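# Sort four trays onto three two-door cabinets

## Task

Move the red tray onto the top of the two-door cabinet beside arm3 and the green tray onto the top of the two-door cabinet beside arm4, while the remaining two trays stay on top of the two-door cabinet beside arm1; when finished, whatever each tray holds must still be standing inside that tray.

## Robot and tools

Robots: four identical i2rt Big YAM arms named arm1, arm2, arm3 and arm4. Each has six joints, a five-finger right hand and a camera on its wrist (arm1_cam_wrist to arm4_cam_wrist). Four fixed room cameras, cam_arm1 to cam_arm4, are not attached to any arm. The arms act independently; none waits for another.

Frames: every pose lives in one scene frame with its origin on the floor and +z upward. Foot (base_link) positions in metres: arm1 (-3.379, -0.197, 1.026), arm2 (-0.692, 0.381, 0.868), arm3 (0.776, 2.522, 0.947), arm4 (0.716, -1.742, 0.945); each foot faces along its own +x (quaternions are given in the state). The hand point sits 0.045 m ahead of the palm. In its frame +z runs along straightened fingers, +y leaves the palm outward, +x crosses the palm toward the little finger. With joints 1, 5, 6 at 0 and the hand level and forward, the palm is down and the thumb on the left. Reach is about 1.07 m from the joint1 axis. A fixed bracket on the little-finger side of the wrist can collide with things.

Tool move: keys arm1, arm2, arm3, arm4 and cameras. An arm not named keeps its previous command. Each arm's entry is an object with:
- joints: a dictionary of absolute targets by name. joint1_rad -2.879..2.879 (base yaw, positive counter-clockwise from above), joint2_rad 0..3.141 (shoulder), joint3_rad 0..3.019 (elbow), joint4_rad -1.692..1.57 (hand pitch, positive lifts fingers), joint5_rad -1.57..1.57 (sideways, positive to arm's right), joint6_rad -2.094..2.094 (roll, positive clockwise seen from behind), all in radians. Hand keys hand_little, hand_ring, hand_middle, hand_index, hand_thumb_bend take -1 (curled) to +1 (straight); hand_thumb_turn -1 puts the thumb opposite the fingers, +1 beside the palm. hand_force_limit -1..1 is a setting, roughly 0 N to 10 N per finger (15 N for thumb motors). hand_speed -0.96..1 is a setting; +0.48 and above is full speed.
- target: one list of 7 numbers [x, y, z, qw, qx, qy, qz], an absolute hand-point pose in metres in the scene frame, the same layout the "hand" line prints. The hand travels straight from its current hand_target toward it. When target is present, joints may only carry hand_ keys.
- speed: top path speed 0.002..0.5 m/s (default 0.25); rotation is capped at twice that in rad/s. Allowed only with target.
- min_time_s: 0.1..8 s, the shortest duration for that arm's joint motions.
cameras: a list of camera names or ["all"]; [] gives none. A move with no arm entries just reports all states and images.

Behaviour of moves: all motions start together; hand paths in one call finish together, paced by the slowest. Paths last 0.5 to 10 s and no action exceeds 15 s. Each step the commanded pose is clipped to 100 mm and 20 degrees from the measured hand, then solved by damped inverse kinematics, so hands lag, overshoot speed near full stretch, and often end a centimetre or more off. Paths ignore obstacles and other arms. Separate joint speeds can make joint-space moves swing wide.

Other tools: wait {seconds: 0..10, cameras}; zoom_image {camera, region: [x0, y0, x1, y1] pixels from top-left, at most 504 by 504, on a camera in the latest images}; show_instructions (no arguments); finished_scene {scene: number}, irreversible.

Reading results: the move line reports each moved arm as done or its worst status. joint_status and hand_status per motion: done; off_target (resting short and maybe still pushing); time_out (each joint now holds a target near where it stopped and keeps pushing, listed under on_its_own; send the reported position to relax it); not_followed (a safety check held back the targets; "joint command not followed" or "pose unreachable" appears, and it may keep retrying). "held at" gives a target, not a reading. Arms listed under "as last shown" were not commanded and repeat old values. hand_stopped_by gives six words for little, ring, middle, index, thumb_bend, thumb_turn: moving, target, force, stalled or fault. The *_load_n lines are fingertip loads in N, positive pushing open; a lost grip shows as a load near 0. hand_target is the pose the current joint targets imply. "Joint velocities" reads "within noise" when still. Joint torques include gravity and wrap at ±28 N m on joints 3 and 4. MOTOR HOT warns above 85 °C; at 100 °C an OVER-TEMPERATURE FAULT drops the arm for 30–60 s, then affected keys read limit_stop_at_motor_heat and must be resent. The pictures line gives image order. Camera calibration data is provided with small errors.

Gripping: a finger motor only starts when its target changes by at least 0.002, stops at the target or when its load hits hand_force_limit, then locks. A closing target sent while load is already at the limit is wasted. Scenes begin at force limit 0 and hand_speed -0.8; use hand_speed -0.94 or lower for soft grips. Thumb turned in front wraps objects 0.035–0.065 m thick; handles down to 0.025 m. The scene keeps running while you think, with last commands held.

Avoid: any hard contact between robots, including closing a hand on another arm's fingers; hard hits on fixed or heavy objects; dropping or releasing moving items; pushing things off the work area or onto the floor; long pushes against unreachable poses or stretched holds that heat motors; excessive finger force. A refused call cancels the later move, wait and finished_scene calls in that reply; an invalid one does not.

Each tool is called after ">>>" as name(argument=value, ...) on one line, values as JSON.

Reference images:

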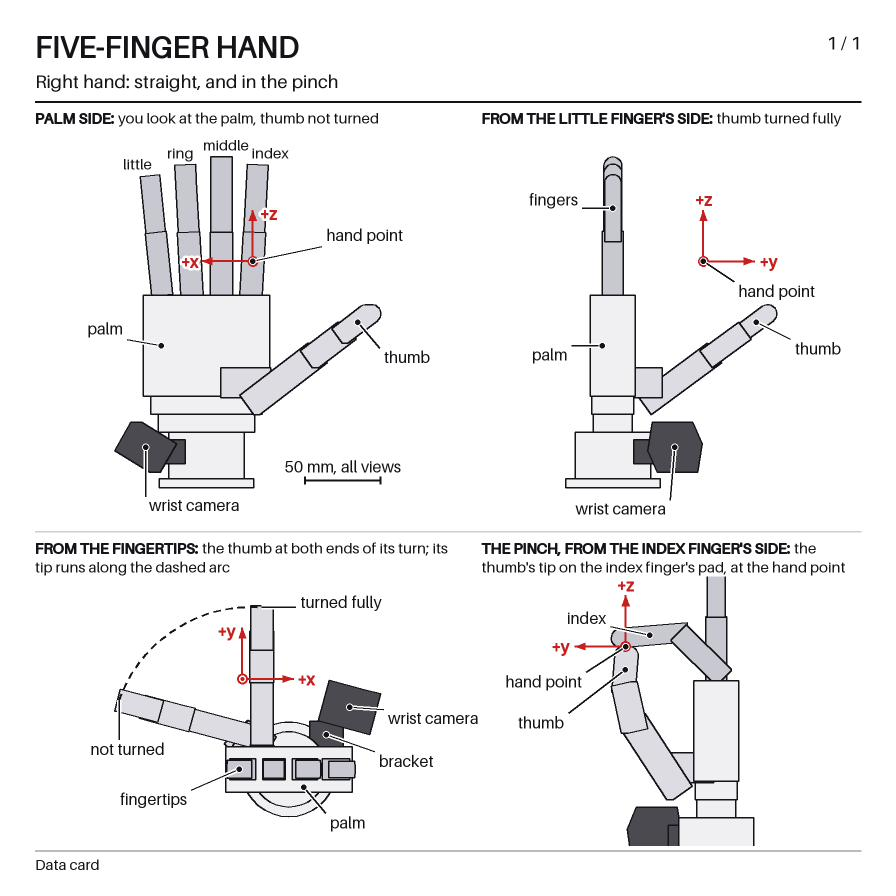

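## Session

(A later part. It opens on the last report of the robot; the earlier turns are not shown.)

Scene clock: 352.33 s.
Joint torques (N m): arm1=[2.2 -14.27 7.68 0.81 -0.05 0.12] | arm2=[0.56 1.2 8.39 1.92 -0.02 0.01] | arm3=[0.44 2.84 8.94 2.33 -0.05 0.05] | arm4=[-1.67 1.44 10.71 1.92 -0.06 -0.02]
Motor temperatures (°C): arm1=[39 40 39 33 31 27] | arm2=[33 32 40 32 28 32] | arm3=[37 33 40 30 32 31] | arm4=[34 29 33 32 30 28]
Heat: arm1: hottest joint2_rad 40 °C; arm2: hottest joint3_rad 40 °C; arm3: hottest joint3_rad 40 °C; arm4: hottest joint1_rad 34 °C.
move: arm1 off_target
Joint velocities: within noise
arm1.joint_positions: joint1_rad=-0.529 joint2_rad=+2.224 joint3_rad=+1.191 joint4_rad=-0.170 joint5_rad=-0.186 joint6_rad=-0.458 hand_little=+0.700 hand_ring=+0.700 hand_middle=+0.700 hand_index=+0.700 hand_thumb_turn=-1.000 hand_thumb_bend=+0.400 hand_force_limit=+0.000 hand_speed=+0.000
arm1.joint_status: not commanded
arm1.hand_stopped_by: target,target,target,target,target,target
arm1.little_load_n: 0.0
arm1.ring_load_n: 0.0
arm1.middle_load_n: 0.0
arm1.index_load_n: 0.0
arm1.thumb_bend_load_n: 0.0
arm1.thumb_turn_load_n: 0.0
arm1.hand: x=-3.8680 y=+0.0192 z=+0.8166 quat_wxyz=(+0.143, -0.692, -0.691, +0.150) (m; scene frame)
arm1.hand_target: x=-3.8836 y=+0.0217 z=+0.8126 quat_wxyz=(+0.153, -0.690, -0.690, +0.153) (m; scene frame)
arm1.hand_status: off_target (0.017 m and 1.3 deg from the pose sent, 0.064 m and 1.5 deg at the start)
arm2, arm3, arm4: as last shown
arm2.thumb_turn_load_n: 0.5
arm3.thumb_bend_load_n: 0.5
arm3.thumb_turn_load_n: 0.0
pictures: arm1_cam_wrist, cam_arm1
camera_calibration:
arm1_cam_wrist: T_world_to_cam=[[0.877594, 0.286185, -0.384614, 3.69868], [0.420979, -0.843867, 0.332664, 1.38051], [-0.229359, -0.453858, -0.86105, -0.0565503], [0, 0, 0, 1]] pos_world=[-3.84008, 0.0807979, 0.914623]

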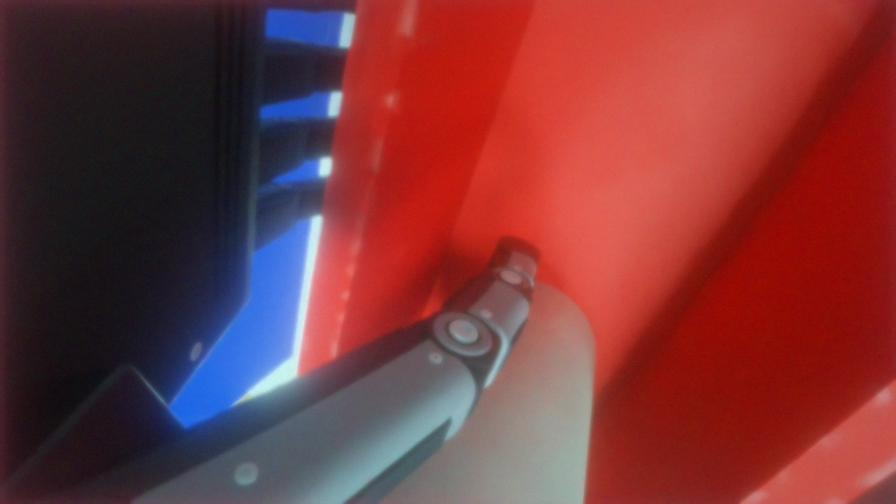

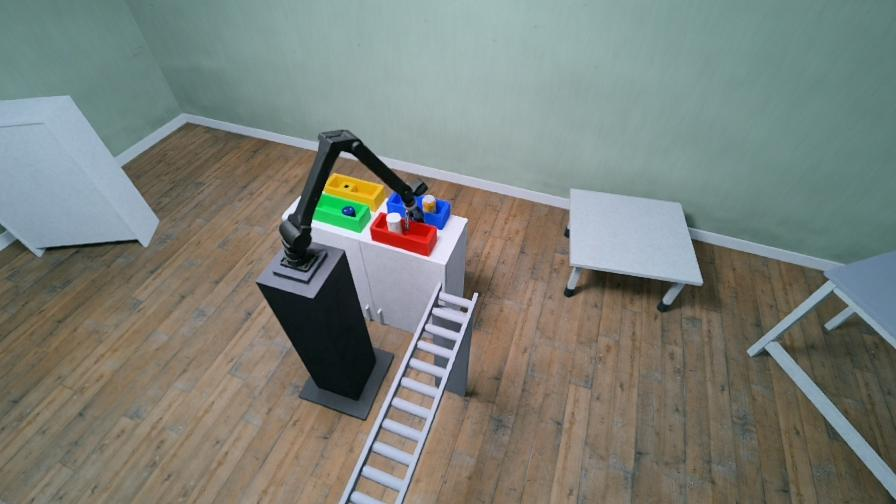

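>>> move(arm1={"joints": {"hand_speed": -0.9, "hand_force_limit": -0.4, "hand_index": 0.3, "hand_middle": 0.3, "hand_ring": 0.3, "hand_little": 0.3}})

>>> move(arm1={"joints": {"hand_speed": -0.92, "hand_force_limit": 0.0, "hand_thumb_bend": -0.7}}, cameras=["arm1_cam_wrist", "cam_arm1"])

>>> zoom_image(camera="cam_arm1", region=[352, 160, 462, 260])

Scene clock: 356.43 s.
Joint torques (N m): arm1=[2.08 -14.27 7.53 0.68 -0.06 0.11] | arm2=[0.5 1.67 8.28 1.83 0.01 -0.02] | arm3=[0.44 2.84 8.92 2.35 -0.05 0.04] | arm4=[-1.38 1.26 10.77 2.06 -0.04 -0.03]
Motor temperatures (°C): arm1=[39 40 39 33 31 27] | arm2=[33 32 40 32 28 32] | arm3=[37 33 40 30 32 31] | arm4=[34 29 33 32 30 28]
Heat: arm1: hottest joint2_rad 40 °C; arm2: hottest joint3_rad 40 °C; arm3: hottest joint3_rad 40 °C; arm4: hottest joint1_rad 34 °C.
move: arm1 done
Joint velocities: within noise
arm1.joint_positions: joint1_rad=-0.527 joint2_rad=+2.224 joint3_rad=+1.193 joint4_rad=-0.167 joint5_rad=-0.185 joint6_rad=-0.457 hand_little=+0.300 hand_ring=+0.300 hand_middle=+0.300 hand_index=+0.300 hand_thumb_turn=-1.000 hand_thumb_bend=+0.400 hand_force_limit=-0.400 hand_speed=-0.900
arm1.joint_status: all done
arm1.hand_stopped_by: target,target,target,target,target,target
arm1.little_load_n: 0.0
arm1.ring_load_n: 0.0
arm1.middle_load_n: 0.0
arm1.index_load_n: 0.0
arm1.thumb_bend_load_n: 0.0
arm1.thumb_turn_load_n: 0.0
arm1.hand: x=-3.8702 y=+0.0195 z=+0.8172 quat_wxyz=(+0.145, -0.692, -0.691, +0.151) (m; scene frame)
arm1.hand_target: x=-3.8836 y=+0.0218 z=+0.8126 quat_wxyz=(+0.153, -0.690, -0.690, +0.153) (m; scene frame)
arm1.hand_status: not commanded
arm2, arm3, arm4: as last shown
arm2.thumb_turn_load_n: 0.0
arm3.thumb_bend_load_n: 0.0
pictures: none

Scene clock: 361.07 s.
Joint torques (N m): arm1=[2.02 -14.27 7.54 0.68 -0.11 0.11] | arm2=[0.56 1.38 8.36 1.74 -0.04 0.02] | arm3=[0.5 2.84 8.92 2.35 -0.05 0.05] | arm4=[-1.38 1.2 10.78 1.99 -0.01 0]
Motor temperatures (°C): arm1=[39 40 38 33 31 27] | arm2=[33 32 40 32 28 32] | arm3=[37 33 40 30 32 31] | arm4=[34 29 33 32 30 28]
Heat: arm1: hottest joint2_rad 40 °C; arm2: hottest joint3_rad 40 °C; arm3: hottest joint3_rad 40 °C; arm4: hottest joint1_rad 34 °C.
move: arm1 off_target
Joint velocities: within noise
arm1.joint_positions: joint1_rad=-0.527 joint2_rad=+2.224 joint3_rad=+1.193 joint4_rad=-0.167 joint5_rad=-0.185 joint6_rad=-0.457 hand_little=+0.300 hand_ring=+0.300 hand_middle=+0.300 hand_index=+0.300 hand_thumb_turn=-1.000 hand_thumb_bend=-0.061 hand_force_limit=+0.000 hand_speed=-0.920
arm1.joint_status: hand_thumb_bend off_target (ended at -0.061, target -0.700); the others done
arm1.hand_stopped_by: target,target,target,target,force,target
arm1.little_load_n: 0.0
arm1.ring_load_n: 0.0
arm1.middle_load_n: 3.5
arm1.index_load_n: 0.0
arm1.thumb_bend_load_n: 7.5
arm1.thumb_turn_load_n: 1.5
arm1.hand: x=-3.8701 y=+0.0195 z=+0.8170 quat_wxyz=(+0.145, -0.692, -0.691, +0.150) (m; scene frame)
arm1.hand_target: x=-3.8835 y=+0.0217 z=+0.8125 quat_wxyz=(+0.153, -0.690, -0.690, +0.153) (m; scene frame)
arm1.hand_status: not commanded
arm2, arm3, arm4: as last shown
pictures: arm1_cam_wrist, cam_arm1
camera_calibration:
arm1_cam_wrist: T_world_to_cam=[[0.875934, 0.287334, -0.387529, 3.69653], [0.422387, -0.844875, 0.328291, 1.39058], [-0.233085, -0.451249, -0.861421, -0.070774], [0, 0, 0, 1]] pos_world=[-3.84177, 0.0807957, 0.915029]

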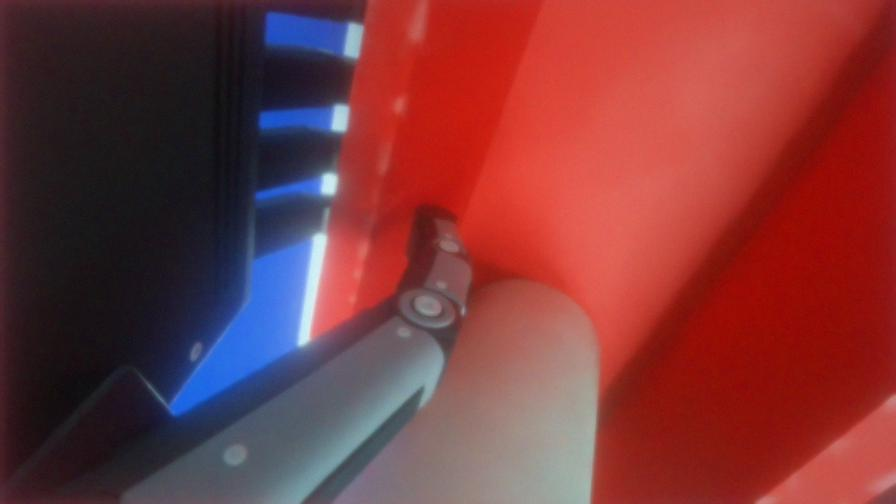

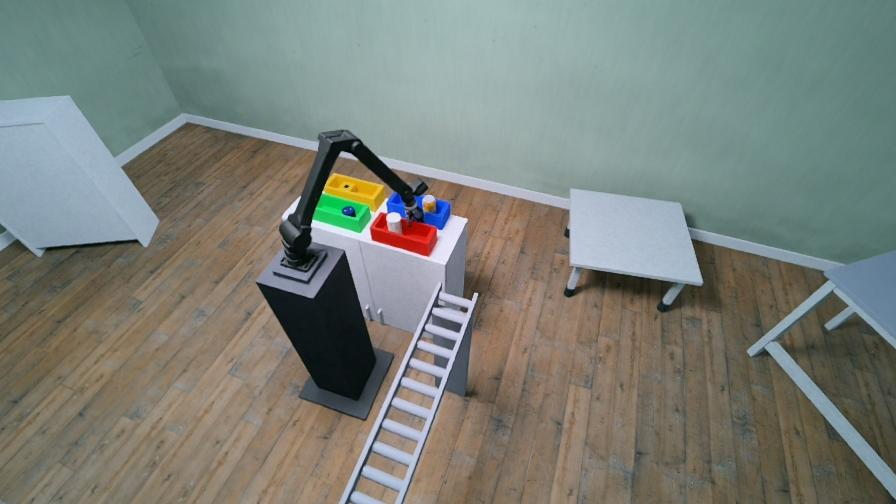

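Scaled by 4.582 from the camera's 896x504 image, which has a finer 1280x720 frame.

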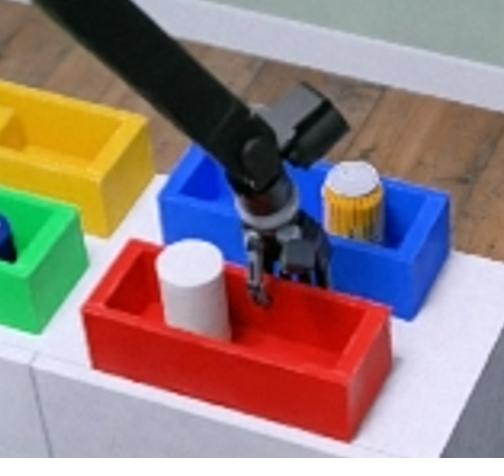

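>>> move(arm1={"joints": {"hand_speed": -0.94, "hand_force_limit": 0.45, "hand_thumb_bend": -0.75}})

>>> move(arm1={"target": [-3.8835, 0.022, 0.84, 0.153, -0.6903, -0.6903, 0.153], "speed": 0.03}, cameras=["arm1_cam_wrist", "cam_arm1"])

>>> zoom_image(camera="cam_arm1", region=[352, 160, 462, 260])

Scene clock: 367.63 s.
Joint torques (N m): arm1=[2.08 -14.62 7.53 0.49 -0.1 0.07] | arm2=[0.67 1.32 8.39 1.81 -0.04 -0.02] | arm3=[0.44 2.9 8.94 2.35 -0.05 0.05] | arm4=[-1.32 1.38 10.78 1.94 -0.06 0]
Motor temperatures (°C): arm1=[39 40 38 33 31 27] | arm2=[33 32 40 32 28 32] | arm3=[37 33 40 30 31 31] | arm4=[34 29 33 32 30 28]
Heat: arm1: hottest joint2_rad 40 °C; arm2: hottest joint3_rad 40 °C; arm3: hottest joint3_rad 40 °C; arm4: hottest joint1_rad 34 °C.
move: arm1 off_target
Joint velocities: within noise
arm1.joint_positions: joint1_rad=-0.527 joint2_rad=+2.228 joint3_rad=+1.193 joint4_rad=-0.161 joint5_rad=-0.185 joint6_rad=-0.453 hand_little=+0.300 hand_ring=+0.300 hand_middle=+0.301 hand_index=+0.300 hand_thumb_turn=-1.000 hand_thumb_bend=-0.381 hand_force_limit=+0.450 hand_speed=-0.940
arm1.joint_status: hand_thumb_bend off_target (ended at -0.381, target -0.750); the others done
arm1.hand_stopped_by: target,target,target,target,force,target
arm1.little_load_n: 0.0
arm1.ring_load_n: 0.0
arm1.middle_load_n: 5.0
arm1.index_load_n: 2.5
arm1.thumb_bend_load_n: 10.0
arm1.thumb_turn_load_n: 2.0
arm1.hand: x=-3.8706 y=+0.0193 z=+0.8155 quat_wxyz=(+0.146, -0.693, -0.690, +0.151) (m; scene frame)
arm1.hand_target: x=-3.8835 y=+0.0217 z=+0.8125 quat_wxyz=(+0.153, -0.690, -0.690, +0.153) (m; scene frame)
arm1.hand_status: not commanded
arm2, arm3, arm4: as last shown
arm3.little_load_n: 0.5
pictures: none

Scene clock: 369.07 s.
Joint torques (N m): arm1=[2.08 -19.19 6.49 -0.25 -0.22 0.08] | arm2=[0.15 1.44 8.38 1.85 0.01 0] | arm3=[0.5 2.84 8.94 2.35 -0.05 0.04] | arm4=[-1.67 1.49 10.74 1.96 -0.04 0.01]
Motor temperatures (°C): arm1=[39 40 38 33 31 27] | arm2=[33 32 40 32 28 32] | arm3=[37 33 40 30 31 31] | arm4=[34 29 33 32 30 28]
Heat: arm1: hottest joint2_rad 40 °C; arm2: hottest joint3_rad 40 °C; arm3: hottest joint3_rad 40 °C; arm4: hottest joint1_rad 34 °C.
move: arm1 off_target
Joint velocities: within noise
arm1.joint_positions: joint1_rad=-0.527 joint2_rad=+2.224 joint3_rad=+1.193 joint4_rad=-0.189 joint5_rad=-0.182 joint6_rad=-0.453 hand_little=+0.300 hand_ring=+0.300 hand_middle=+0.301 hand_index=+0.300 hand_thumb_turn=-1.000 hand_thumb_bend=-0.381 hand_force_limit=+0.450 hand_speed=-0.940
arm1.joint_status: not commanded
arm1.hand_stopped_by: target,target,target,target,force,target
arm1.little_load_n: 0.0
arm1.ring_load_n: 0.0
arm1.middle_load_n: 6.5
arm1.index_load_n: 2.5
arm1.thumb_bend_load_n: 8.0
arm1.thumb_turn_load_n: 2.5
arm1.hand: x=-3.8646 y=+0.0168 z=+0.8162 quat_wxyz=(+0.135, -0.695, -0.691, +0.146) (m; scene frame)
arm1.hand_target: x=-3.8832 y=+0.0218 z=+0.8398 quat_wxyz=(+0.153, -0.690, -0.690, +0.153) (m; scene frame)
arm1.hand_status: off_target (0.031 m and 2.3 deg from the pose sent, 0.028 m and 0.9 deg at the start)
arm2, arm3, arm4: as last shown
arm2.ring_load_n: 0.5
arm3.little_load_n: 0.0
pictures: arm1_cam_wrist, cam_arm1
camera_calibration:
arm1_cam_wrist: T_world_to_cam=[[0.885136, 0.280288, -0.371447, 3.71481], [0.41194, -0.843238, 0.345334, 1.3319], [-0.216425, -0.458681, -0.861842, -0.00650049], [0, 0, 0, 1]] pos_world=[-3.83818, 0.0789041, 0.914305]

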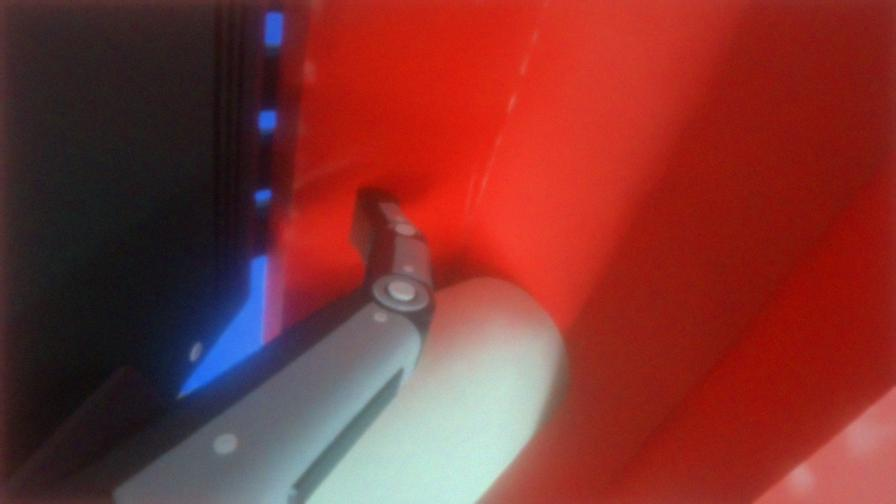

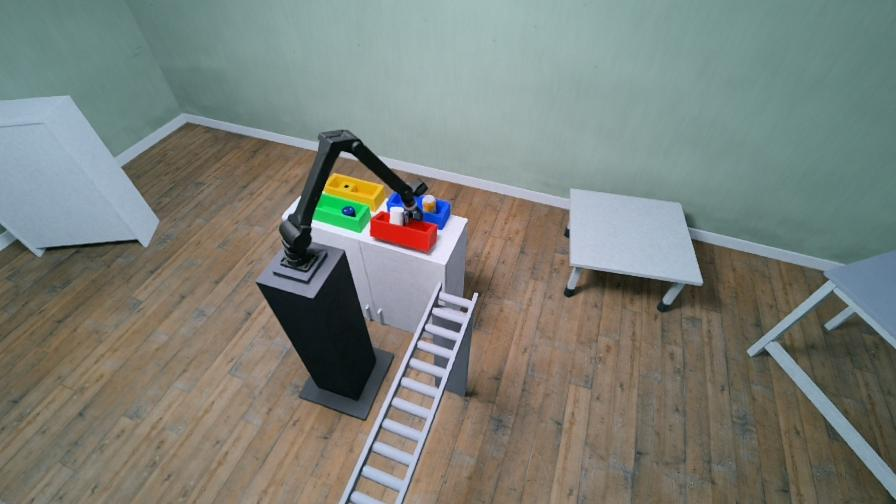

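Scaled by 4.582 from the camera's 896x504 image, which has a finer 1280x720 frame.

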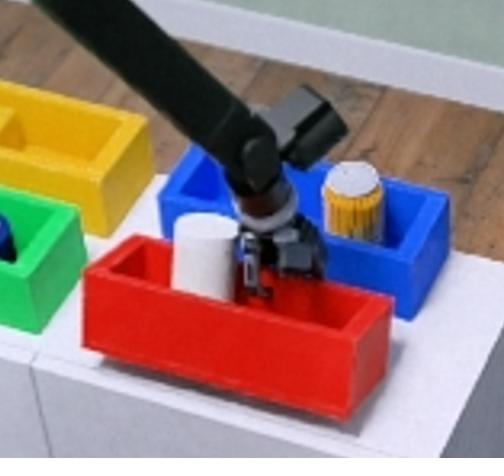

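>>> move(arm1={"joints": {"hand_speed": -0.9, "hand_thumb_bend": -0.12}}, cameras=["arm1_cam_wrist", "cam_arm1"])

>>> zoom_image(camera="cam_arm1", region=[352, 160, 462, 260])

Scene clock: 376.40 s.
Joint torques (N m): arm1=[2.14 -18.08 6.58 0.06 -0.22 0.08] | arm2=[0.62 1.32 8.47 2.03 -0.06 -0.01] | arm3=[0.5 2.84 8.92 2.33 -0.05 0.04] | arm4=[-1.03 1.2 10.8 1.96 -0.01 -0.04]
Motor temperatures (°C): arm1=[39 40 38 33 31 27] | arm2=[33 32 40 32 28 32] | arm3=[37 33 40 30 31 31] | arm4=[34 29 33 32 30 28]
Heat: arm1: hottest joint2_rad 40 °C; arm2: hottest joint3_rad 40 °C; arm3: hottest joint3_rad 40 °C; arm4: hottest joint1_rad 34 °C.
move: arm1 done
Joint velocities: within noise
arm1.joint_positions: joint1_rad=-0.527 joint2_rad=+2.210 joint3_rad=+1.193 joint4_rad=-0.198 joint5_rad=-0.182 joint6_rad=-0.453 hand_little=+0.300 hand_ring=+0.300 hand_middle=+0.301 hand_index=+0.300 hand_thumb_turn=-1.000 hand_thumb_bend=-0.118 hand_force_limit=+0.450 hand_speed=-0.900
arm1.joint_status: all done
arm1.hand_stopped_by: target,target,target,target,target,target
arm1.little_load_n: 0.0
arm1.ring_load_n: 0.0
arm1.middle_load_n: 9.0
arm1.index_load_n: 0.0
arm1.thumb_bend_load_n: 4.5
arm1.thumb_turn_load_n: 0.5
arm1.hand: x=-3.8666 y=+0.0179 z=+0.8232 quat_wxyz=(+0.137, -0.695, -0.691, +0.147) (m; scene frame)
arm1.hand_target: x=-3.8832 y=+0.0218 z=+0.8399 quat_wxyz=(+0.153, -0.690, -0.690, +0.153) (m; scene frame)
arm1.hand_status: not commanded
arm2, arm3, arm4: as last shown
arm2.ring_load_n: 0.0
pictures: arm1_cam_wrist, cam_arm1
camera_calibration:
arm1_cam_wrist: T_world_to_cam=[[0.88349, 0.28113, -0.374715, 3.71508], [0.413441, -0.844042, 0.341554, 1.34019], [-0.220254, -0.456682, -0.861934, -0.0152399], [0, 0, 0, 1]] pos_world=[-3.83968, 0.0798024, 0.921211]

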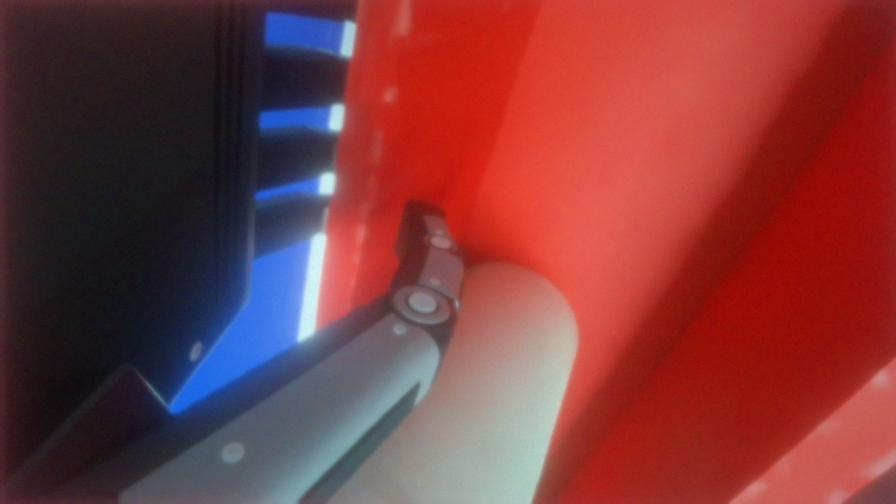

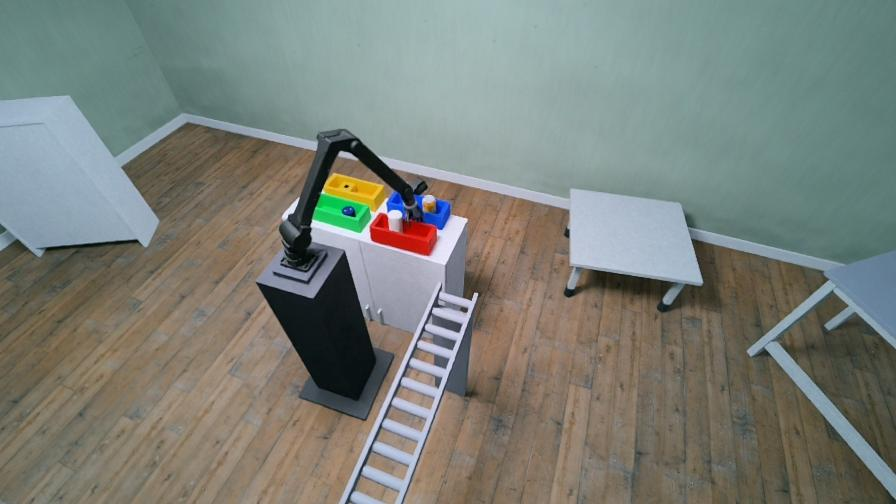

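Scaled by 4.582 from the camera's 896x504 image, which has a finer 1280x720 frame.

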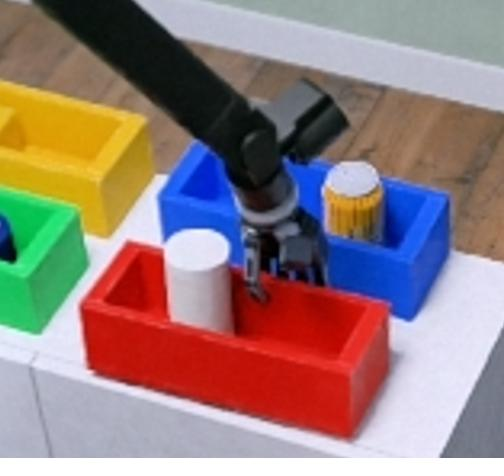

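>>> move(arm1={"target": [-3.8835, 0.022, 0.87, 0.153, -0.6903, -0.6903, 0.153], "speed": 0.03}, cameras=["arm1_cam_wrist", "cam_arm1"])

>>> zoom_image(camera="cam_arm1", region=[352, 160, 462, 260])

Scene clock: 379.57 s.
Joint torques (N m): arm1=[2.14 -19.49 6.32 -0.17 -0.22 0.09] | arm2=[0.91 2.37 8.29 1.69 -0.01 -0.01] | arm3=[0.44 2.9 8.94 2.33 -0.05 0.04] | arm4=[-1.44 1.85 10.73 1.91 -0.04 -0.01]
Motor temperatures (°C): arm1=[39 41 38 33 31 27] | arm2=[33 32 40 32 28 32] | arm3=[37 33 40 30 31 31] | arm4=[34 29 33 32 30 28]
Heat: arm1: hottest joint2_rad 41 °C; arm2: hottest joint3_rad 40 °C; arm3: hottest joint3_rad 40 °C; arm4: hottest joint1_rad 34 °C.
move: arm1 off_target
Joint velocities: within noise
arm1.joint_positions: joint1_rad=-0.527 joint2_rad=+2.166 joint3_rad=+1.193 joint4_rad=-0.249 joint5_rad=-0.181 joint6_rad=-0.453 hand_little=+0.300 hand_ring=+0.300 hand_middle=+0.301 hand_index=+0.300 hand_thumb_turn=-1.000 hand_thumb_bend=-0.117 hand_force_limit=+0.450 hand_speed=-0.900
arm1.joint_status: not commanded
arm1.hand_stopped_by: target,target,target,target,target,target
arm1.little_load_n: 0.0
arm1.ring_load_n: 0.0
arm1.middle_load_n: 9.0
arm1.index_load_n: 0.0
arm1.thumb_bend_load_n: 7.0
arm1.thumb_turn_load_n: 4.0
arm1.hand: x=-3.8667 y=+0.0185 z=+0.8441 quat_wxyz=(+0.134, -0.695, -0.691, +0.145) (m; scene frame)
arm1.hand_target: x=-3.8832 y=+0.0218 z=+0.8695 quat_wxyz=(+0.153, -0.690, -0.690, +0.153) (m; scene frame)
arm1.hand_status: off_target (0.031 m and 2.4 deg from the pose sent, 0.050 m and 2.0 deg at the start)
arm2, arm3, arm4: as last shown
arm3.ring_load_n: -0.5
arm4.ring_load_n: 0.5
pictures: arm1_cam_wrist, cam_arm1
camera_calibration:
arm1_cam_wrist: T_world_to_cam=[[0.885823, 0.279995, -0.370027, 3.72803], [0.411253, -0.843061, 0.346581, 1.3209], [-0.214915, -0.459185, -0.861952, 0.0238159], [0, 0, 0, 1]] pos_world=[-3.84048, 0.0807045, 0.942203]

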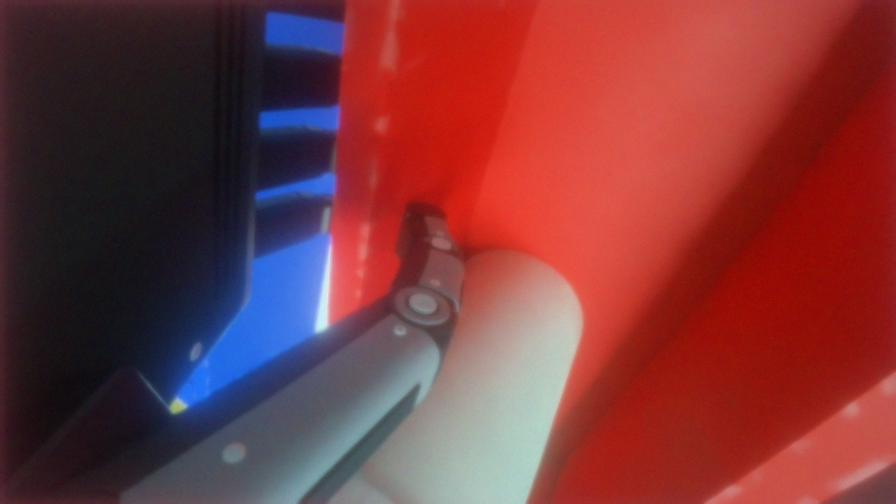

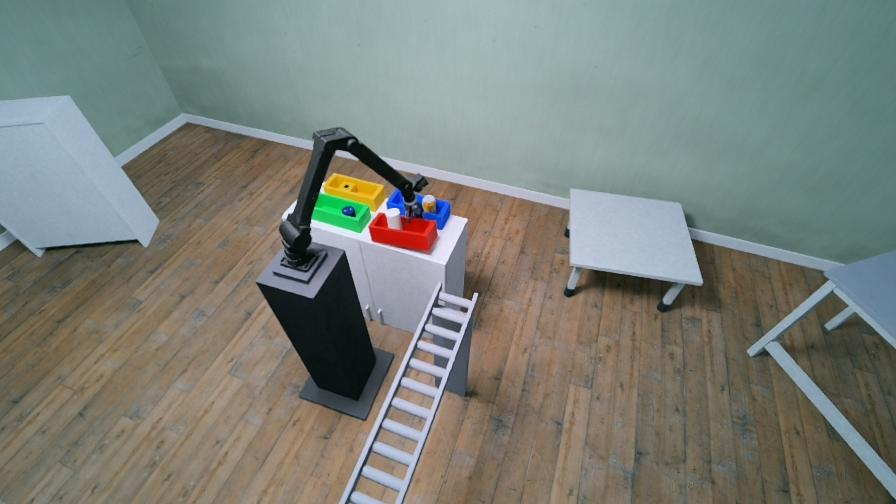

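Scaled by 4.582 from the camera's 896x504 image, which has a finer 1280x720 frame.

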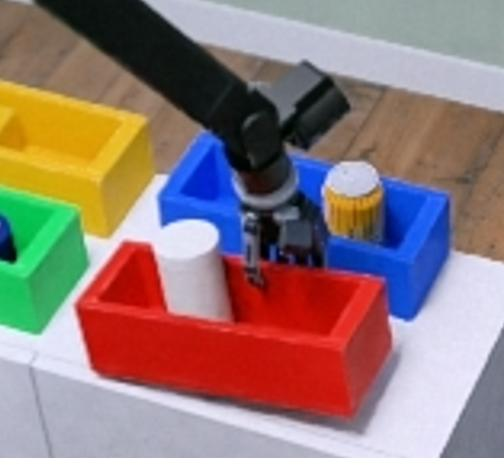

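>>> move(arm1={"target": [-3.8835, 0.022, 0.812, 0.153, -0.6903, -0.6903, 0.153], "speed": 0.03}, cameras=[])

>>> move(arm1={"joints": {"hand_speed": -0.7, "hand_index": 0.7, "hand_middle": 0.7, "hand_ring": 0.7, "hand_little": 0.7, "hand_thumb_bend": 0.4}}, cameras=["arm1_cam_wrist", "cam_arm1"])

>>> zoom_image(camera="cam_arm1", region=[352, 160, 462, 260])

Scene clock: 414.27 s.
Joint torques (N m): arm1=[2.02 -13.1 7.46 1.28 -0.18 0.07] | arm2=[0.62 1.26 8.5 1.95 -0.02 0.02] | arm3=[0.5 2.84 8.94 2.33 -0.05 0.04] | arm4=[-1.32 1.85 10.89 1.94 -0.04 0]
Motor temperatures (°C): arm1=[39 41 37 33 31 27] | arm2=[33 32 40 32 28 31] | arm3=[37 33 40 30 31 31] | arm4=[34 29 34 32 30 28]
Heat: arm1: hottest joint2_rad 41 °C; arm2: hottest joint3_rad 40 °C; arm3: hottest joint3_rad 40 °C; arm4: hottest joint1_rad 34 °C.
move: arm1 off_target
Joint velocities: within noise
arm1.joint_positions: joint1_rad=-0.527 joint2_rad=+2.210 joint3_rad=+1.193 joint4_rad=-0.183 joint5_rad=-0.183 joint6_rad=-0.453 hand_little=+0.300 hand_ring=+0.300 hand_middle=+0.300 hand_index=+0.300 hand_thumb_turn=-1.000 hand_thumb_bend=-0.117 hand_force_limit=+0.450 hand_speed=-0.900
arm1.joint_status: not commanded
arm1.hand_stopped_by: target,target,target,target,target,target
arm1.little_load_n: 0.0
arm1.ring_load_n: 0.0
arm1.middle_load_n: 2.5
arm1.index_load_n: 0.0
arm1.thumb_bend_load_n: 3.0
arm1.thumb_turn_load_n: 0.0
arm1.hand: x=-3.8705 y=+0.0198 z=+0.8239 quat_wxyz=(+0.145, -0.693, -0.690, +0.149) (m; scene frame)
arm1.hand_target: x=-3.8829 y=+0.0217 z=+0.8127 quat_wxyz=(+0.153, -0.690, -0.690, +0.153) (m; scene frame)
arm1.hand_status: off_target (0.018 m and 1.1 deg from the pose sent, 0.036 m and 2.4 deg at the start)
arm2.joint_positions: joint1_rad=-0.574 joint2_rad=+0.648 joint3_rad=+1.567 joint4_rad=-1.542 joint5_rad=-0.233 joint6_rad=-1.417 hand_little=+1.000 hand_ring=+1.000 hand_middle=+1.000 hand_index=+1.000 hand_thumb_turn=+1.000 hand_thumb_bend=+1.000 hand_force_limit=+0.000 hand_speed=-0.800
arm2.joint_status: not commanded
arm2.hand_stopped_by: target,target,target,target,target,target
arm2.little_load_n: 0.0
arm2.ring_load_n: 0.0
arm2.middle_load_n: 0.0
arm2.index_load_n: 0.0
arm2.thumb_bend_load_n: 0.0
arm2.thumb_turn_load_n: 0.0
arm2.hand: x=-0.8490 y=+0.4864 z=+1.3937 quat_wxyz=(+0.469, -0.238, -0.850, +0.027) (m; scene frame)
arm2.hand_target: x=-0.8472 y=+0.4855 z=+1.4004 quat_wxyz=(+0.477, -0.236, -0.846, +0.025) (m; scene frame)
arm2.hand_status: not commanded
arm3.joint_positions: joint1_rad=+0.779 joint2_rad=+0.641 joint3_rad=+1.564 joint4_rad=-1.264 joint5_rad=+0.008 joint6_rad=-1.053 hand_little=+1.000 hand_ring=+1.000 hand_middle=+1.000 hand_index=+1.000 hand_thumb_turn=+1.000 hand_thumb_bend=+1.000 hand_force_limit=+0.000 hand_speed=-0.800
arm3.joint_status: not commanded
arm3.hand_stopped_by: target,target,target,target,target,target
arm3.little_load_n: 0.0
arm3.ring_load_n: 0.0
arm3.middle_load_n: 0.0
arm3.index_load_n: 0.5
arm3.thumb_bend_load_n: 0.0
arm3.thumb_turn_load_n: 0.0
arm3.hand: x=+0.8657 y=+2.7212 z=+1.5231 quat_wxyz=(-0.461, +0.749, +0.317, +0.356) (m; scene frame)
arm3.hand_target: x=+0.8651 y=+2.7186 z=+1.5316 quat_wxyz=(-0.467, +0.743, +0.315, +0.361) (m; scene frame)
arm3.hand_status: not commanded
arm4.joint_positions: joint1_rad=-0.169 joint2_rad=+0.643 joint3_rad=+1.445 joint4_rad=-1.176 joint5_rad=+0.282 joint6_rad=-1.457 hand_little=+1.000 hand_ring=+1.000 hand_middle=+1.000 hand_index=+1.000 hand_thumb_turn=+1.000 hand_thumb_bend=+1.000 hand_force_limit=+0.000 hand_speed=-0.800
arm4.joint_status: not commanded
arm4.hand_stopped_by: target,target,target,target,target,target
arm4.little_load_n: 0.0
arm4.ring_load_n: 0.0
arm4.middle_load_n: 0.0
arm4.index_load_n: 0.0
arm4.thumb_bend_load_n: 0.0
arm4.thumb_turn_load_n: 0.0
arm4.hand: x=+0.8288 y=-1.9764 z=+1.5087 quat_wxyz=(+0.274, +0.719, -0.395, +0.502) (m; scene frame)
arm4.hand_target: x=+0.8266 y=-1.9746 z=+1.5201 quat_wxyz=(+0.276, +0.712, -0.393, +0.512) (m; scene frame)
arm4.hand_status: not commanded
pictures: none
No camera images: "cameras" was empty.

Scene clock: 415.97 s.
Joint torques (N m): arm1=[1.96 -14.21 7.38 0.81 -0.18 0.07] | arm2=[0.03 1.38 8.38 1.76 -0.03 0.01] | arm3=[0.44 2.84 8.94 2.35 -0.05 0.05] | arm4=[-1.38 1.49 10.7 1.91 -0.03 -0.01]
Motor temperatures (°C): arm1=[39 41 37 33 31 27] | arm2=[33 32 40 32 28 31] | arm3=[37 33 40 30 31 31] | arm4=[34 29 34 32 30 28]
Heat: arm1: hottest joint2_rad 41 °C; arm2: hottest joint3_rad 40 °C; arm3: hottest joint3_rad 40 °C; arm4: hottest joint1_rad 34 °C.
move: arm1 done
Joint velocities: within noise
arm1.joint_positions: joint1_rad=-0.527 joint2_rad=+2.223 joint3_rad=+1.193 joint4_rad=-0.170 joint5_rad=-0.183 joint6_rad=-0.453 hand_little=+0.700 hand_ring=+0.700 hand_middle=+0.700 hand_index=+0.700 hand_thumb_turn=-1.000 hand_thumb_bend=+0.400 hand_force_limit=+0.450 hand_speed=-0.700
arm1.joint_status: all done
arm1.hand_stopped_by: target,target,target,target,target,target
arm1.little_load_n: 0.0
arm1.ring_load_n: 0.0
arm1.middle_load_n: 0.0
arm1.index_load_n: 0.0
arm1.thumb_bend_load_n: 0.0
arm1.thumb_turn_load_n: 0.0
arm1.hand: x=-3.8698 y=+0.0193 z=+0.8176 quat_wxyz=(+0.145, -0.693, -0.690, +0.149) (m; scene frame)
arm1.hand_target: x=-3.8829 y=+0.0217 z=+0.8127 quat_wxyz=(+0.153, -0.690, -0.690, +0.153) (m; scene frame)
arm1.hand_status: not commanded
arm2, arm3, arm4: as last shown
arm3.index_load_n: 0.0
pictures: arm1_cam_wrist, cam_arm1
camera_calibration:
arm1_cam_wrist: T_world_to_cam=[[0.877908, 0.283697, -0.385738, 3.70282], [0.418415, -0.846219, 0.329912, 1.37342], [-0.232824, -0.451031, -0.861606, -0.0690392], [0, 0, 0, 1]] pos_world=[-3.84147, 0.0805977, 0.915727]

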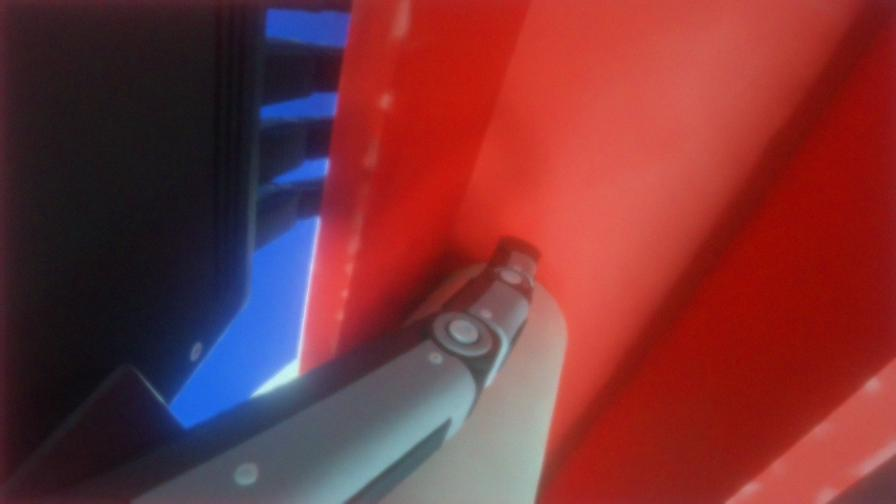

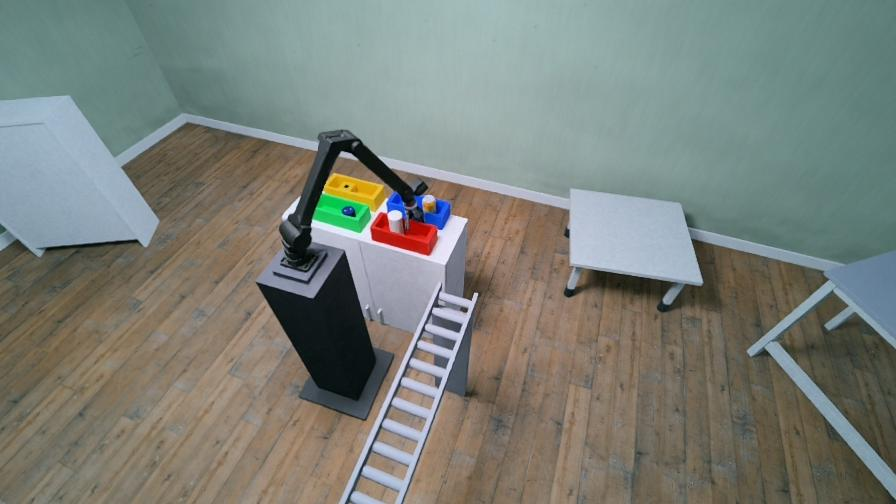

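Scaled by 4.582 from the camera's 896x504 image, which has a finer 1280x720 frame.

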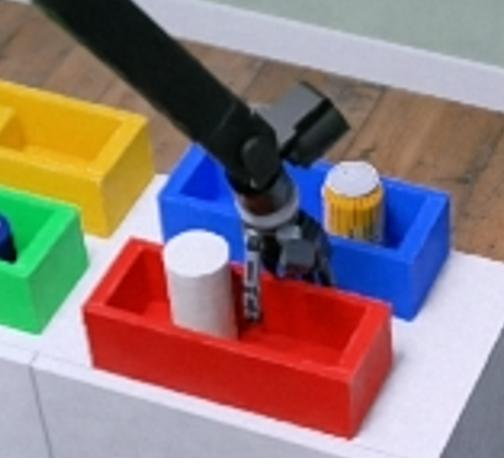

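>>> move(arm1={"target": [-3.8835, 0.026, 0.790, 0.153, -0.6903, -0.6903, 0.153], "speed": 0.08, "joints": {"hand_speed": -0.6, "hand_index": 0.45, "hand_middle": 0.45, "hand_ring": 0.45, "hand_little": 0.45, "hand_thumb_bend": 0.8}})

>>> move(arm1={"target": [-3.8835, -0.03, 0.790, 0.153, -0.6903, -0.6903, 0.153], "speed": 0.04}, cameras=["arm1_cam_wrist", "cam_arm1"])

>>> zoom_image(camera="cam_arm1", region=[352, 160, 462, 260])

Scene clock: 423.20 s.
Joint torques (N m): arm1=[1.38 -13.33 7.68 0.95 -0.24 0.01] | arm2=[0.26 1.32 8.49 1.78 -0.01 -0.01] | arm3=[0.5 2.84 8.94 2.35 -0.05 0.04] | arm4=[-1.14 1.44 10.73 1.88 -0.05 0]
Motor temperatures (°C): arm1=[39 41 37 33 31 27] | arm2=[33 32 40 32 28 31] | arm3=[37 33 40 30 31 31] | arm4=[34 29 34 32 30 28]
Heat: arm1: hottest joint2_rad 41 °C; arm2: hottest joint3_rad 40 °C; arm3: hottest joint3_rad 40 °C; arm4: hottest joint1_rad 34 °C.
move: arm1 off_target
Joint velocities: within noise
arm1.joint_positions: joint1_rad=-0.527 joint2_rad=+2.263 joint3_rad=+1.207 joint4_rad=-0.142 joint5_rad=-0.184 joint6_rad=-0.453 hand_little=+0.450 hand_ring=+0.450 hand_middle=+0.450 hand_index=+0.450 hand_thumb_turn=-1.000 hand_thumb_bend=+0.800 hand_force_limit=+0.450 hand_speed=-0.600
arm1.joint_status: all done
arm1.hand_stopped_by: target,target,target,target,target,target
arm1.little_load_n: 0.0
arm1.ring_load_n: 0.0
arm1.middle_load_n: -3.0
arm1.index_load_n: 0.0
arm1.thumb_bend_load_n: 0.0
arm1.thumb_turn_load_n: 0.0
arm1.hand: x=-3.8718 y=+0.0198 z=+0.8013 quat_wxyz=(+0.145, -0.693, -0.690, +0.150) (m; scene frame)
arm1.hand_target: x=-3.8828 y=+0.0258 z=+0.7905 quat_wxyz=(+0.153, -0.690, -0.690, +0.153) (m; scene frame)
arm1.hand_status: off_target (0.017 m and 1.0 deg from the pose sent, 0.032 m and 1.1 deg at the start)
arm2, arm3, arm4: as last shown
pictures: none

Scene clock: 425.10 s.
Joint torques (N m): arm1=[3.72 -15.33 3.47 0.59 -0.44 0.19] | arm2=[0.85 1.38 8.47 1.85 -0.02 -0.03] | arm3=[0.44 2.84 8.92 2.35 -0.05 0.04] | arm4=[-1.2 1.38 10.76 1.95 -0.04 0]
Motor temperatures (°C): arm1=[39 41 37 33 31 27] | arm2=[33 32 40 32 28 31] | arm3=[37 33 40 30 31 31] | arm4=[34 29 34 32 30 28]
Heat: arm1: hottest joint2_rad 41 °C; arm2: hottest joint3_rad 40 °C; arm3: hottest joint3_rad 40 °C; arm4: hottest joint1_rad 34 °C.
move: arm1 off_target
Joint velocities: within noise
arm1.joint_positions: joint1_rad=-0.460 joint2_rad=+2.260 joint3_rad=+1.177 joint4_rad=-0.063 joint5_rad=-0.142 joint6_rad=-0.387 hand_little=+0.450 hand_ring=+0.450 hand_middle=+0.450 hand_index=+0.450 hand_thumb_turn=-1.000 hand_thumb_bend=+0.800 hand_force_limit=+0.450 hand_speed=-0.600
arm1.joint_status: not commanded
arm1.hand_stopped_by: target,target,target,target,target,target
arm1.little_load_n: 0.0
arm1.ring_load_n: 0.0
arm1.middle_load_n: -3.5
arm1.index_load_n: 0.0
arm1.thumb_bend_load_n: 0.0
arm1.thumb_turn_load_n: -0.5
arm1.hand: x=-3.8885 y=-0.0083 z=+0.7990 quat_wxyz=(+0.167, -0.692, -0.687, +0.150) (m; scene frame)
arm1.hand_target: x=-3.8829 y=-0.0295 z=+0.7904 quat_wxyz=(+0.153, -0.690, -0.690, +0.153) (m; scene frame)
arm1.hand_status: off_target (0.024 m and 1.7 deg from the pose sent, 0.052 m and 1.0 deg at the start)
arm2, arm3, arm4: as last shown
pictures: arm1_cam_wrist, cam_arm1
camera_calibration:
arm1_cam_wrist: T_world_to_cam=[[0.867459, 0.287757, -0.405846, 3.69532], [0.420814, -0.85954, 0.290011, 1.4051], [-0.265388, -0.422358, -0.866708, -0.224234], [0, 0, 0, 1]] pos_world=[-3.85633, 0.0496777, 0.89789]

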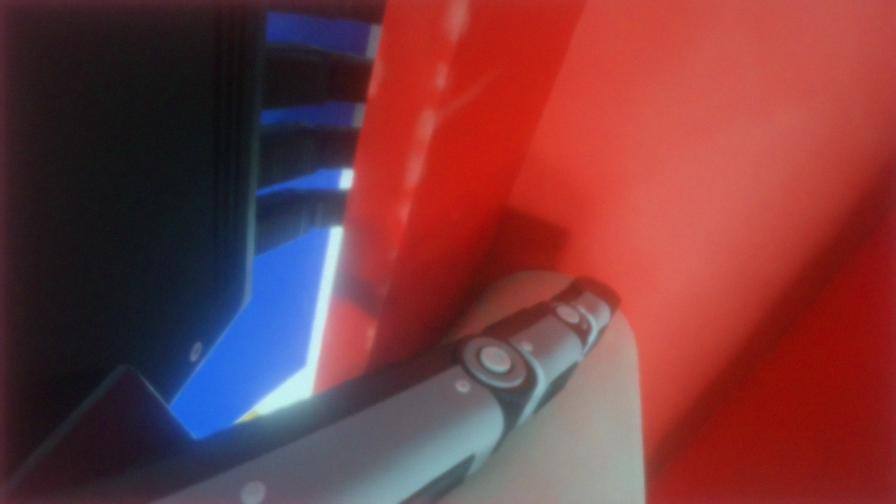

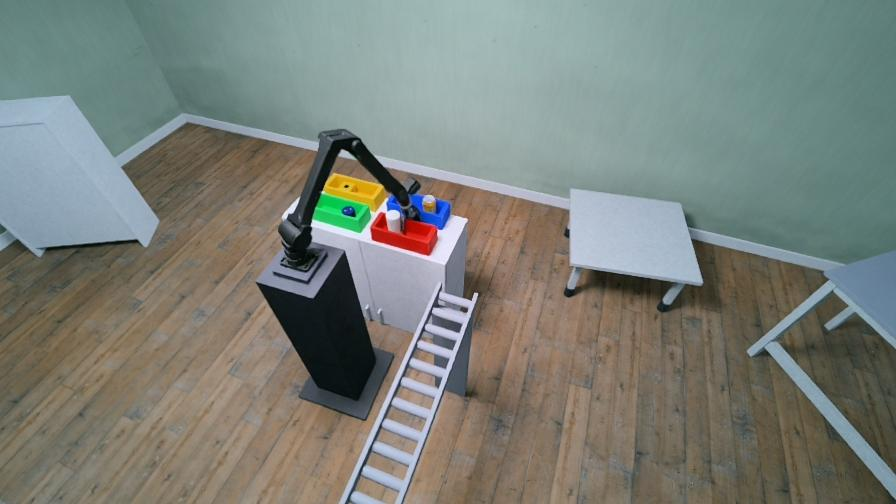

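Scaled by 4.582 from the camera's 896x504 image, which has a finer 1280x720 frame.

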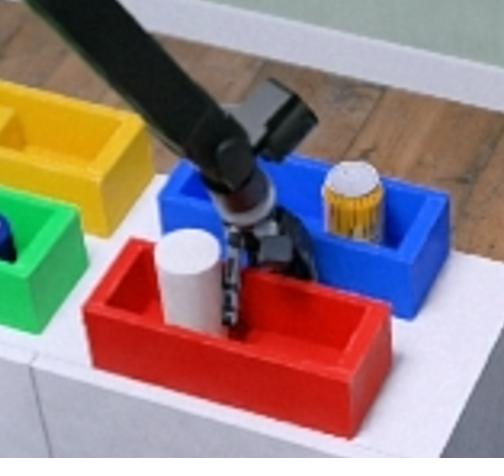

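>>> move(arm1={"target": [-3.878, -0.03, 0.805, 0.153, -0.6903, -0.6903, 0.153], "speed": 0.04})

>>> move(arm1={"target": [-3.878, -0.06, 0.805, 0.153, -0.6903, -0.6903, 0.153], "speed": 0.04}, cameras=["arm1_cam_wrist", "cam_arm1"])

>>> zoom_image(camera="cam_arm1", region=[352, 160, 462, 260])

Scene clock: 428.07 s.
Joint torques (N m): arm1=[2.37 -17.08 3.75 0.01 -0.33 0.15] | arm2=[0.26 1.2 8.42 1.94 -0.02 0.01] | arm3=[0.44 2.84 8.94 2.35 -0.05 0.04] | arm4=[-1.32 1.2 10.77 2.02 -0.03 -0.04]
Motor temperatures (°C): arm1=[39 41 37 33 31 27] | arm2=[33 32 40 32 28 31] | arm3=[37 33 40 30 31 31] | arm4=[34 29 34 32 30 28]
Heat: arm1: hottest joint2_rad 41 °C; arm2: hottest joint3_rad 40 °C; arm3: hottest joint3_rad 40 °C; arm4: hottest joint1_rad 34 °C.
move: arm1 done
Joint velocities: within noise
arm1.joint_positions: joint1_rad=-0.446 joint2_rad=+2.245 joint3_rad=+1.148 joint4_rad=-0.061 joint5_rad=-0.145 joint6_rad=-0.382 hand_little=+0.450 hand_ring=+0.450 hand_middle=+0.450 hand_index=+0.450 hand_thumb_turn=-1.000 hand_thumb_bend=+0.800 hand_force_limit=+0.450 hand_speed=-0.600
arm1.joint_status: not commanded
arm1.hand_stopped_by: target,target,target,target,target,target
arm1.little_load_n: 0.0
arm1.ring_load_n: 0.0
arm1.middle_load_n: 0.5
arm1.index_load_n: 0.0
arm1.thumb_bend_load_n: 0.0
arm1.thumb_turn_load_n: -0.5
arm1.hand: x=-3.8801 y=-0.0210 z=+0.8004 quat_wxyz=(+0.159, -0.690, -0.690, +0.151) (m; scene frame)
arm1.hand_target: x=-3.8779 y=-0.0299 z=+0.8048 quat_wxyz=(+0.153, -0.690, -0.690, +0.153) (m; scene frame)
arm1.hand_status: done (0.010 m and 0.8 deg from the pose sent, 0.025 m and 1.7 deg at the start)
arm2, arm3, arm4: as last shown
pictures: none

Scene clock: 429.37 s.
Joint torques (N m): arm1=[2.73 -16.5 3.58 0.7 -0.21 0.21] | arm2=[0.09 1.26 8.38 1.91 -0.07 0] | arm3=[0.44 2.84 8.94 2.33 -0.05 0.04] | arm4=[-1.49 1.49 10.84 1.99 -0.03 0.01]
Motor temperatures (°C): arm1=[39 41 37 33 31 27] | arm2=[33 32 40 32 28 31] | arm3=[37 33 40 30 31 31] | arm4=[34 29 34 32 30 28]
Heat: arm1: hottest joint2_rad 41 °C; arm2: hottest joint3_rad 40 °C; arm3: hottest joint3_rad 40 °C; arm4: hottest joint1_rad 34 °C.
move: arm1 off_target
Joint velocities: within noise
arm1.joint_positions: joint1_rad=-0.396 joint2_rad=+2.230 joint3_rad=+1.112 joint4_rad=-0.051 joint5_rad=-0.126 joint6_rad=-0.338 hand_little=+0.450 hand_ring=+0.450 hand_middle=+0.450 hand_index=+0.450 hand_thumb_turn=-1.000 hand_thumb_bend=+0.800 hand_force_limit=+0.450 hand_speed=-0.600
arm1.joint_status: not commanded
arm1.hand_stopped_by: target,target,target,target,target,target
arm1.little_load_n: 0.5
arm1.ring_load_n: 0.0
arm1.middle_load_n: -0.5
arm1.index_load_n: 0.0
arm1.thumb_bend_load_n: 0.0
arm1.thumb_turn_load_n: -2.0
arm1.hand: x=-3.8756 y=-0.0506 z=+0.8009 quat_wxyz=(+0.151, -0.690, -0.692, +0.148) (m; scene frame)
arm1.hand_target: x=-3.8778 y=-0.0599 z=+0.8048 quat_wxyz=(+0.153, -0.690, -0.690, +0.153) (m; scene frame)
arm1.hand_status: off_target (0.011 m and 0.7 deg from the pose sent, 0.039 m and 0.8 deg at the start)
arm2, arm3, arm4: as last shown
pictures: arm1_cam_wrist, cam_arm1
camera_calibration:
arm1_cam_wrist: T_world_to_cam=[[0.873781, 0.293132, -0.388047, 3.70765], [0.424711, -0.848667, 0.315253, 1.35824], [-0.236912, -0.44027, -0.866046, -0.128054], [0, 0, 0, 1]] pos_world=[-3.84687, 0.00948575, 0.899653]

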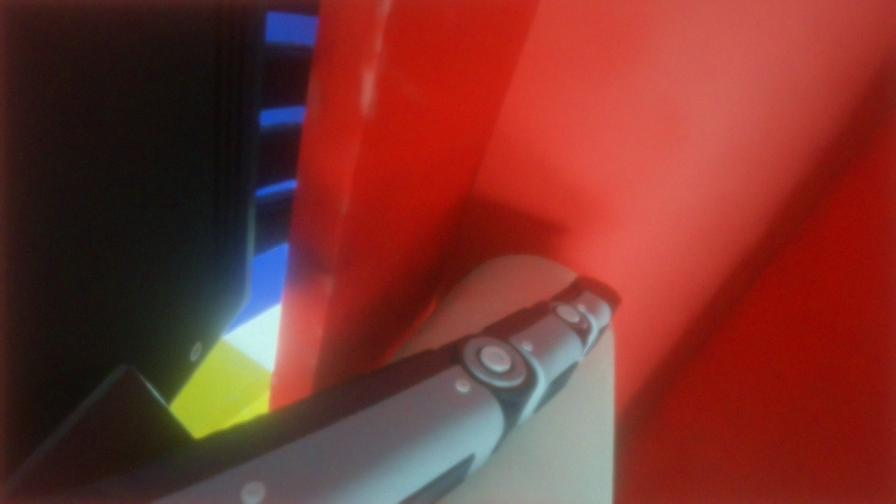

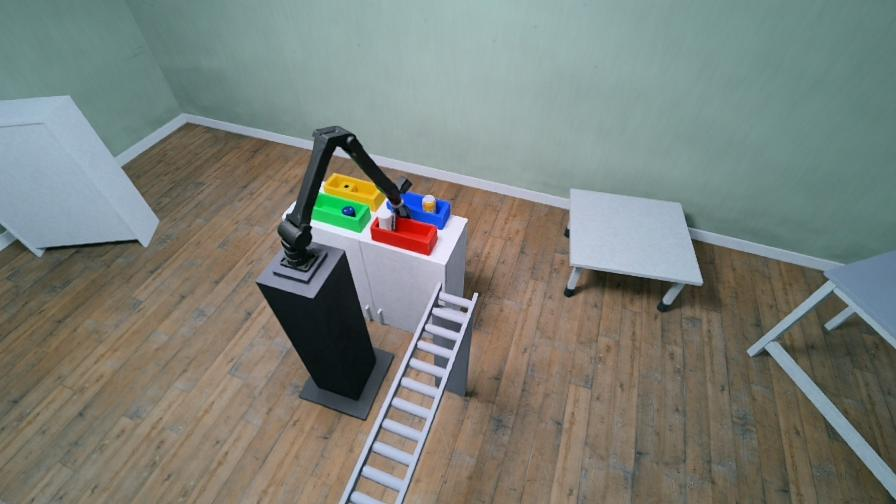

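Scaled by 4.582 from the camera's 896x504 image, which has a finer 1280x720 frame.

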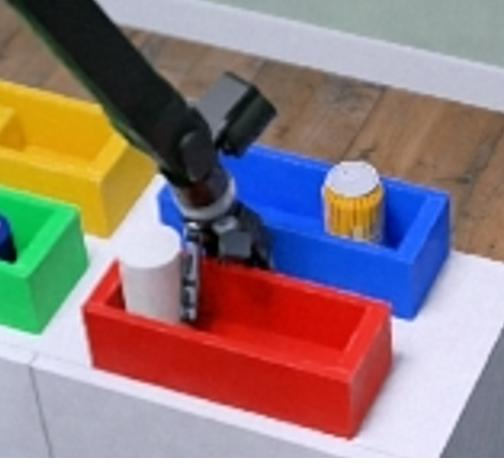

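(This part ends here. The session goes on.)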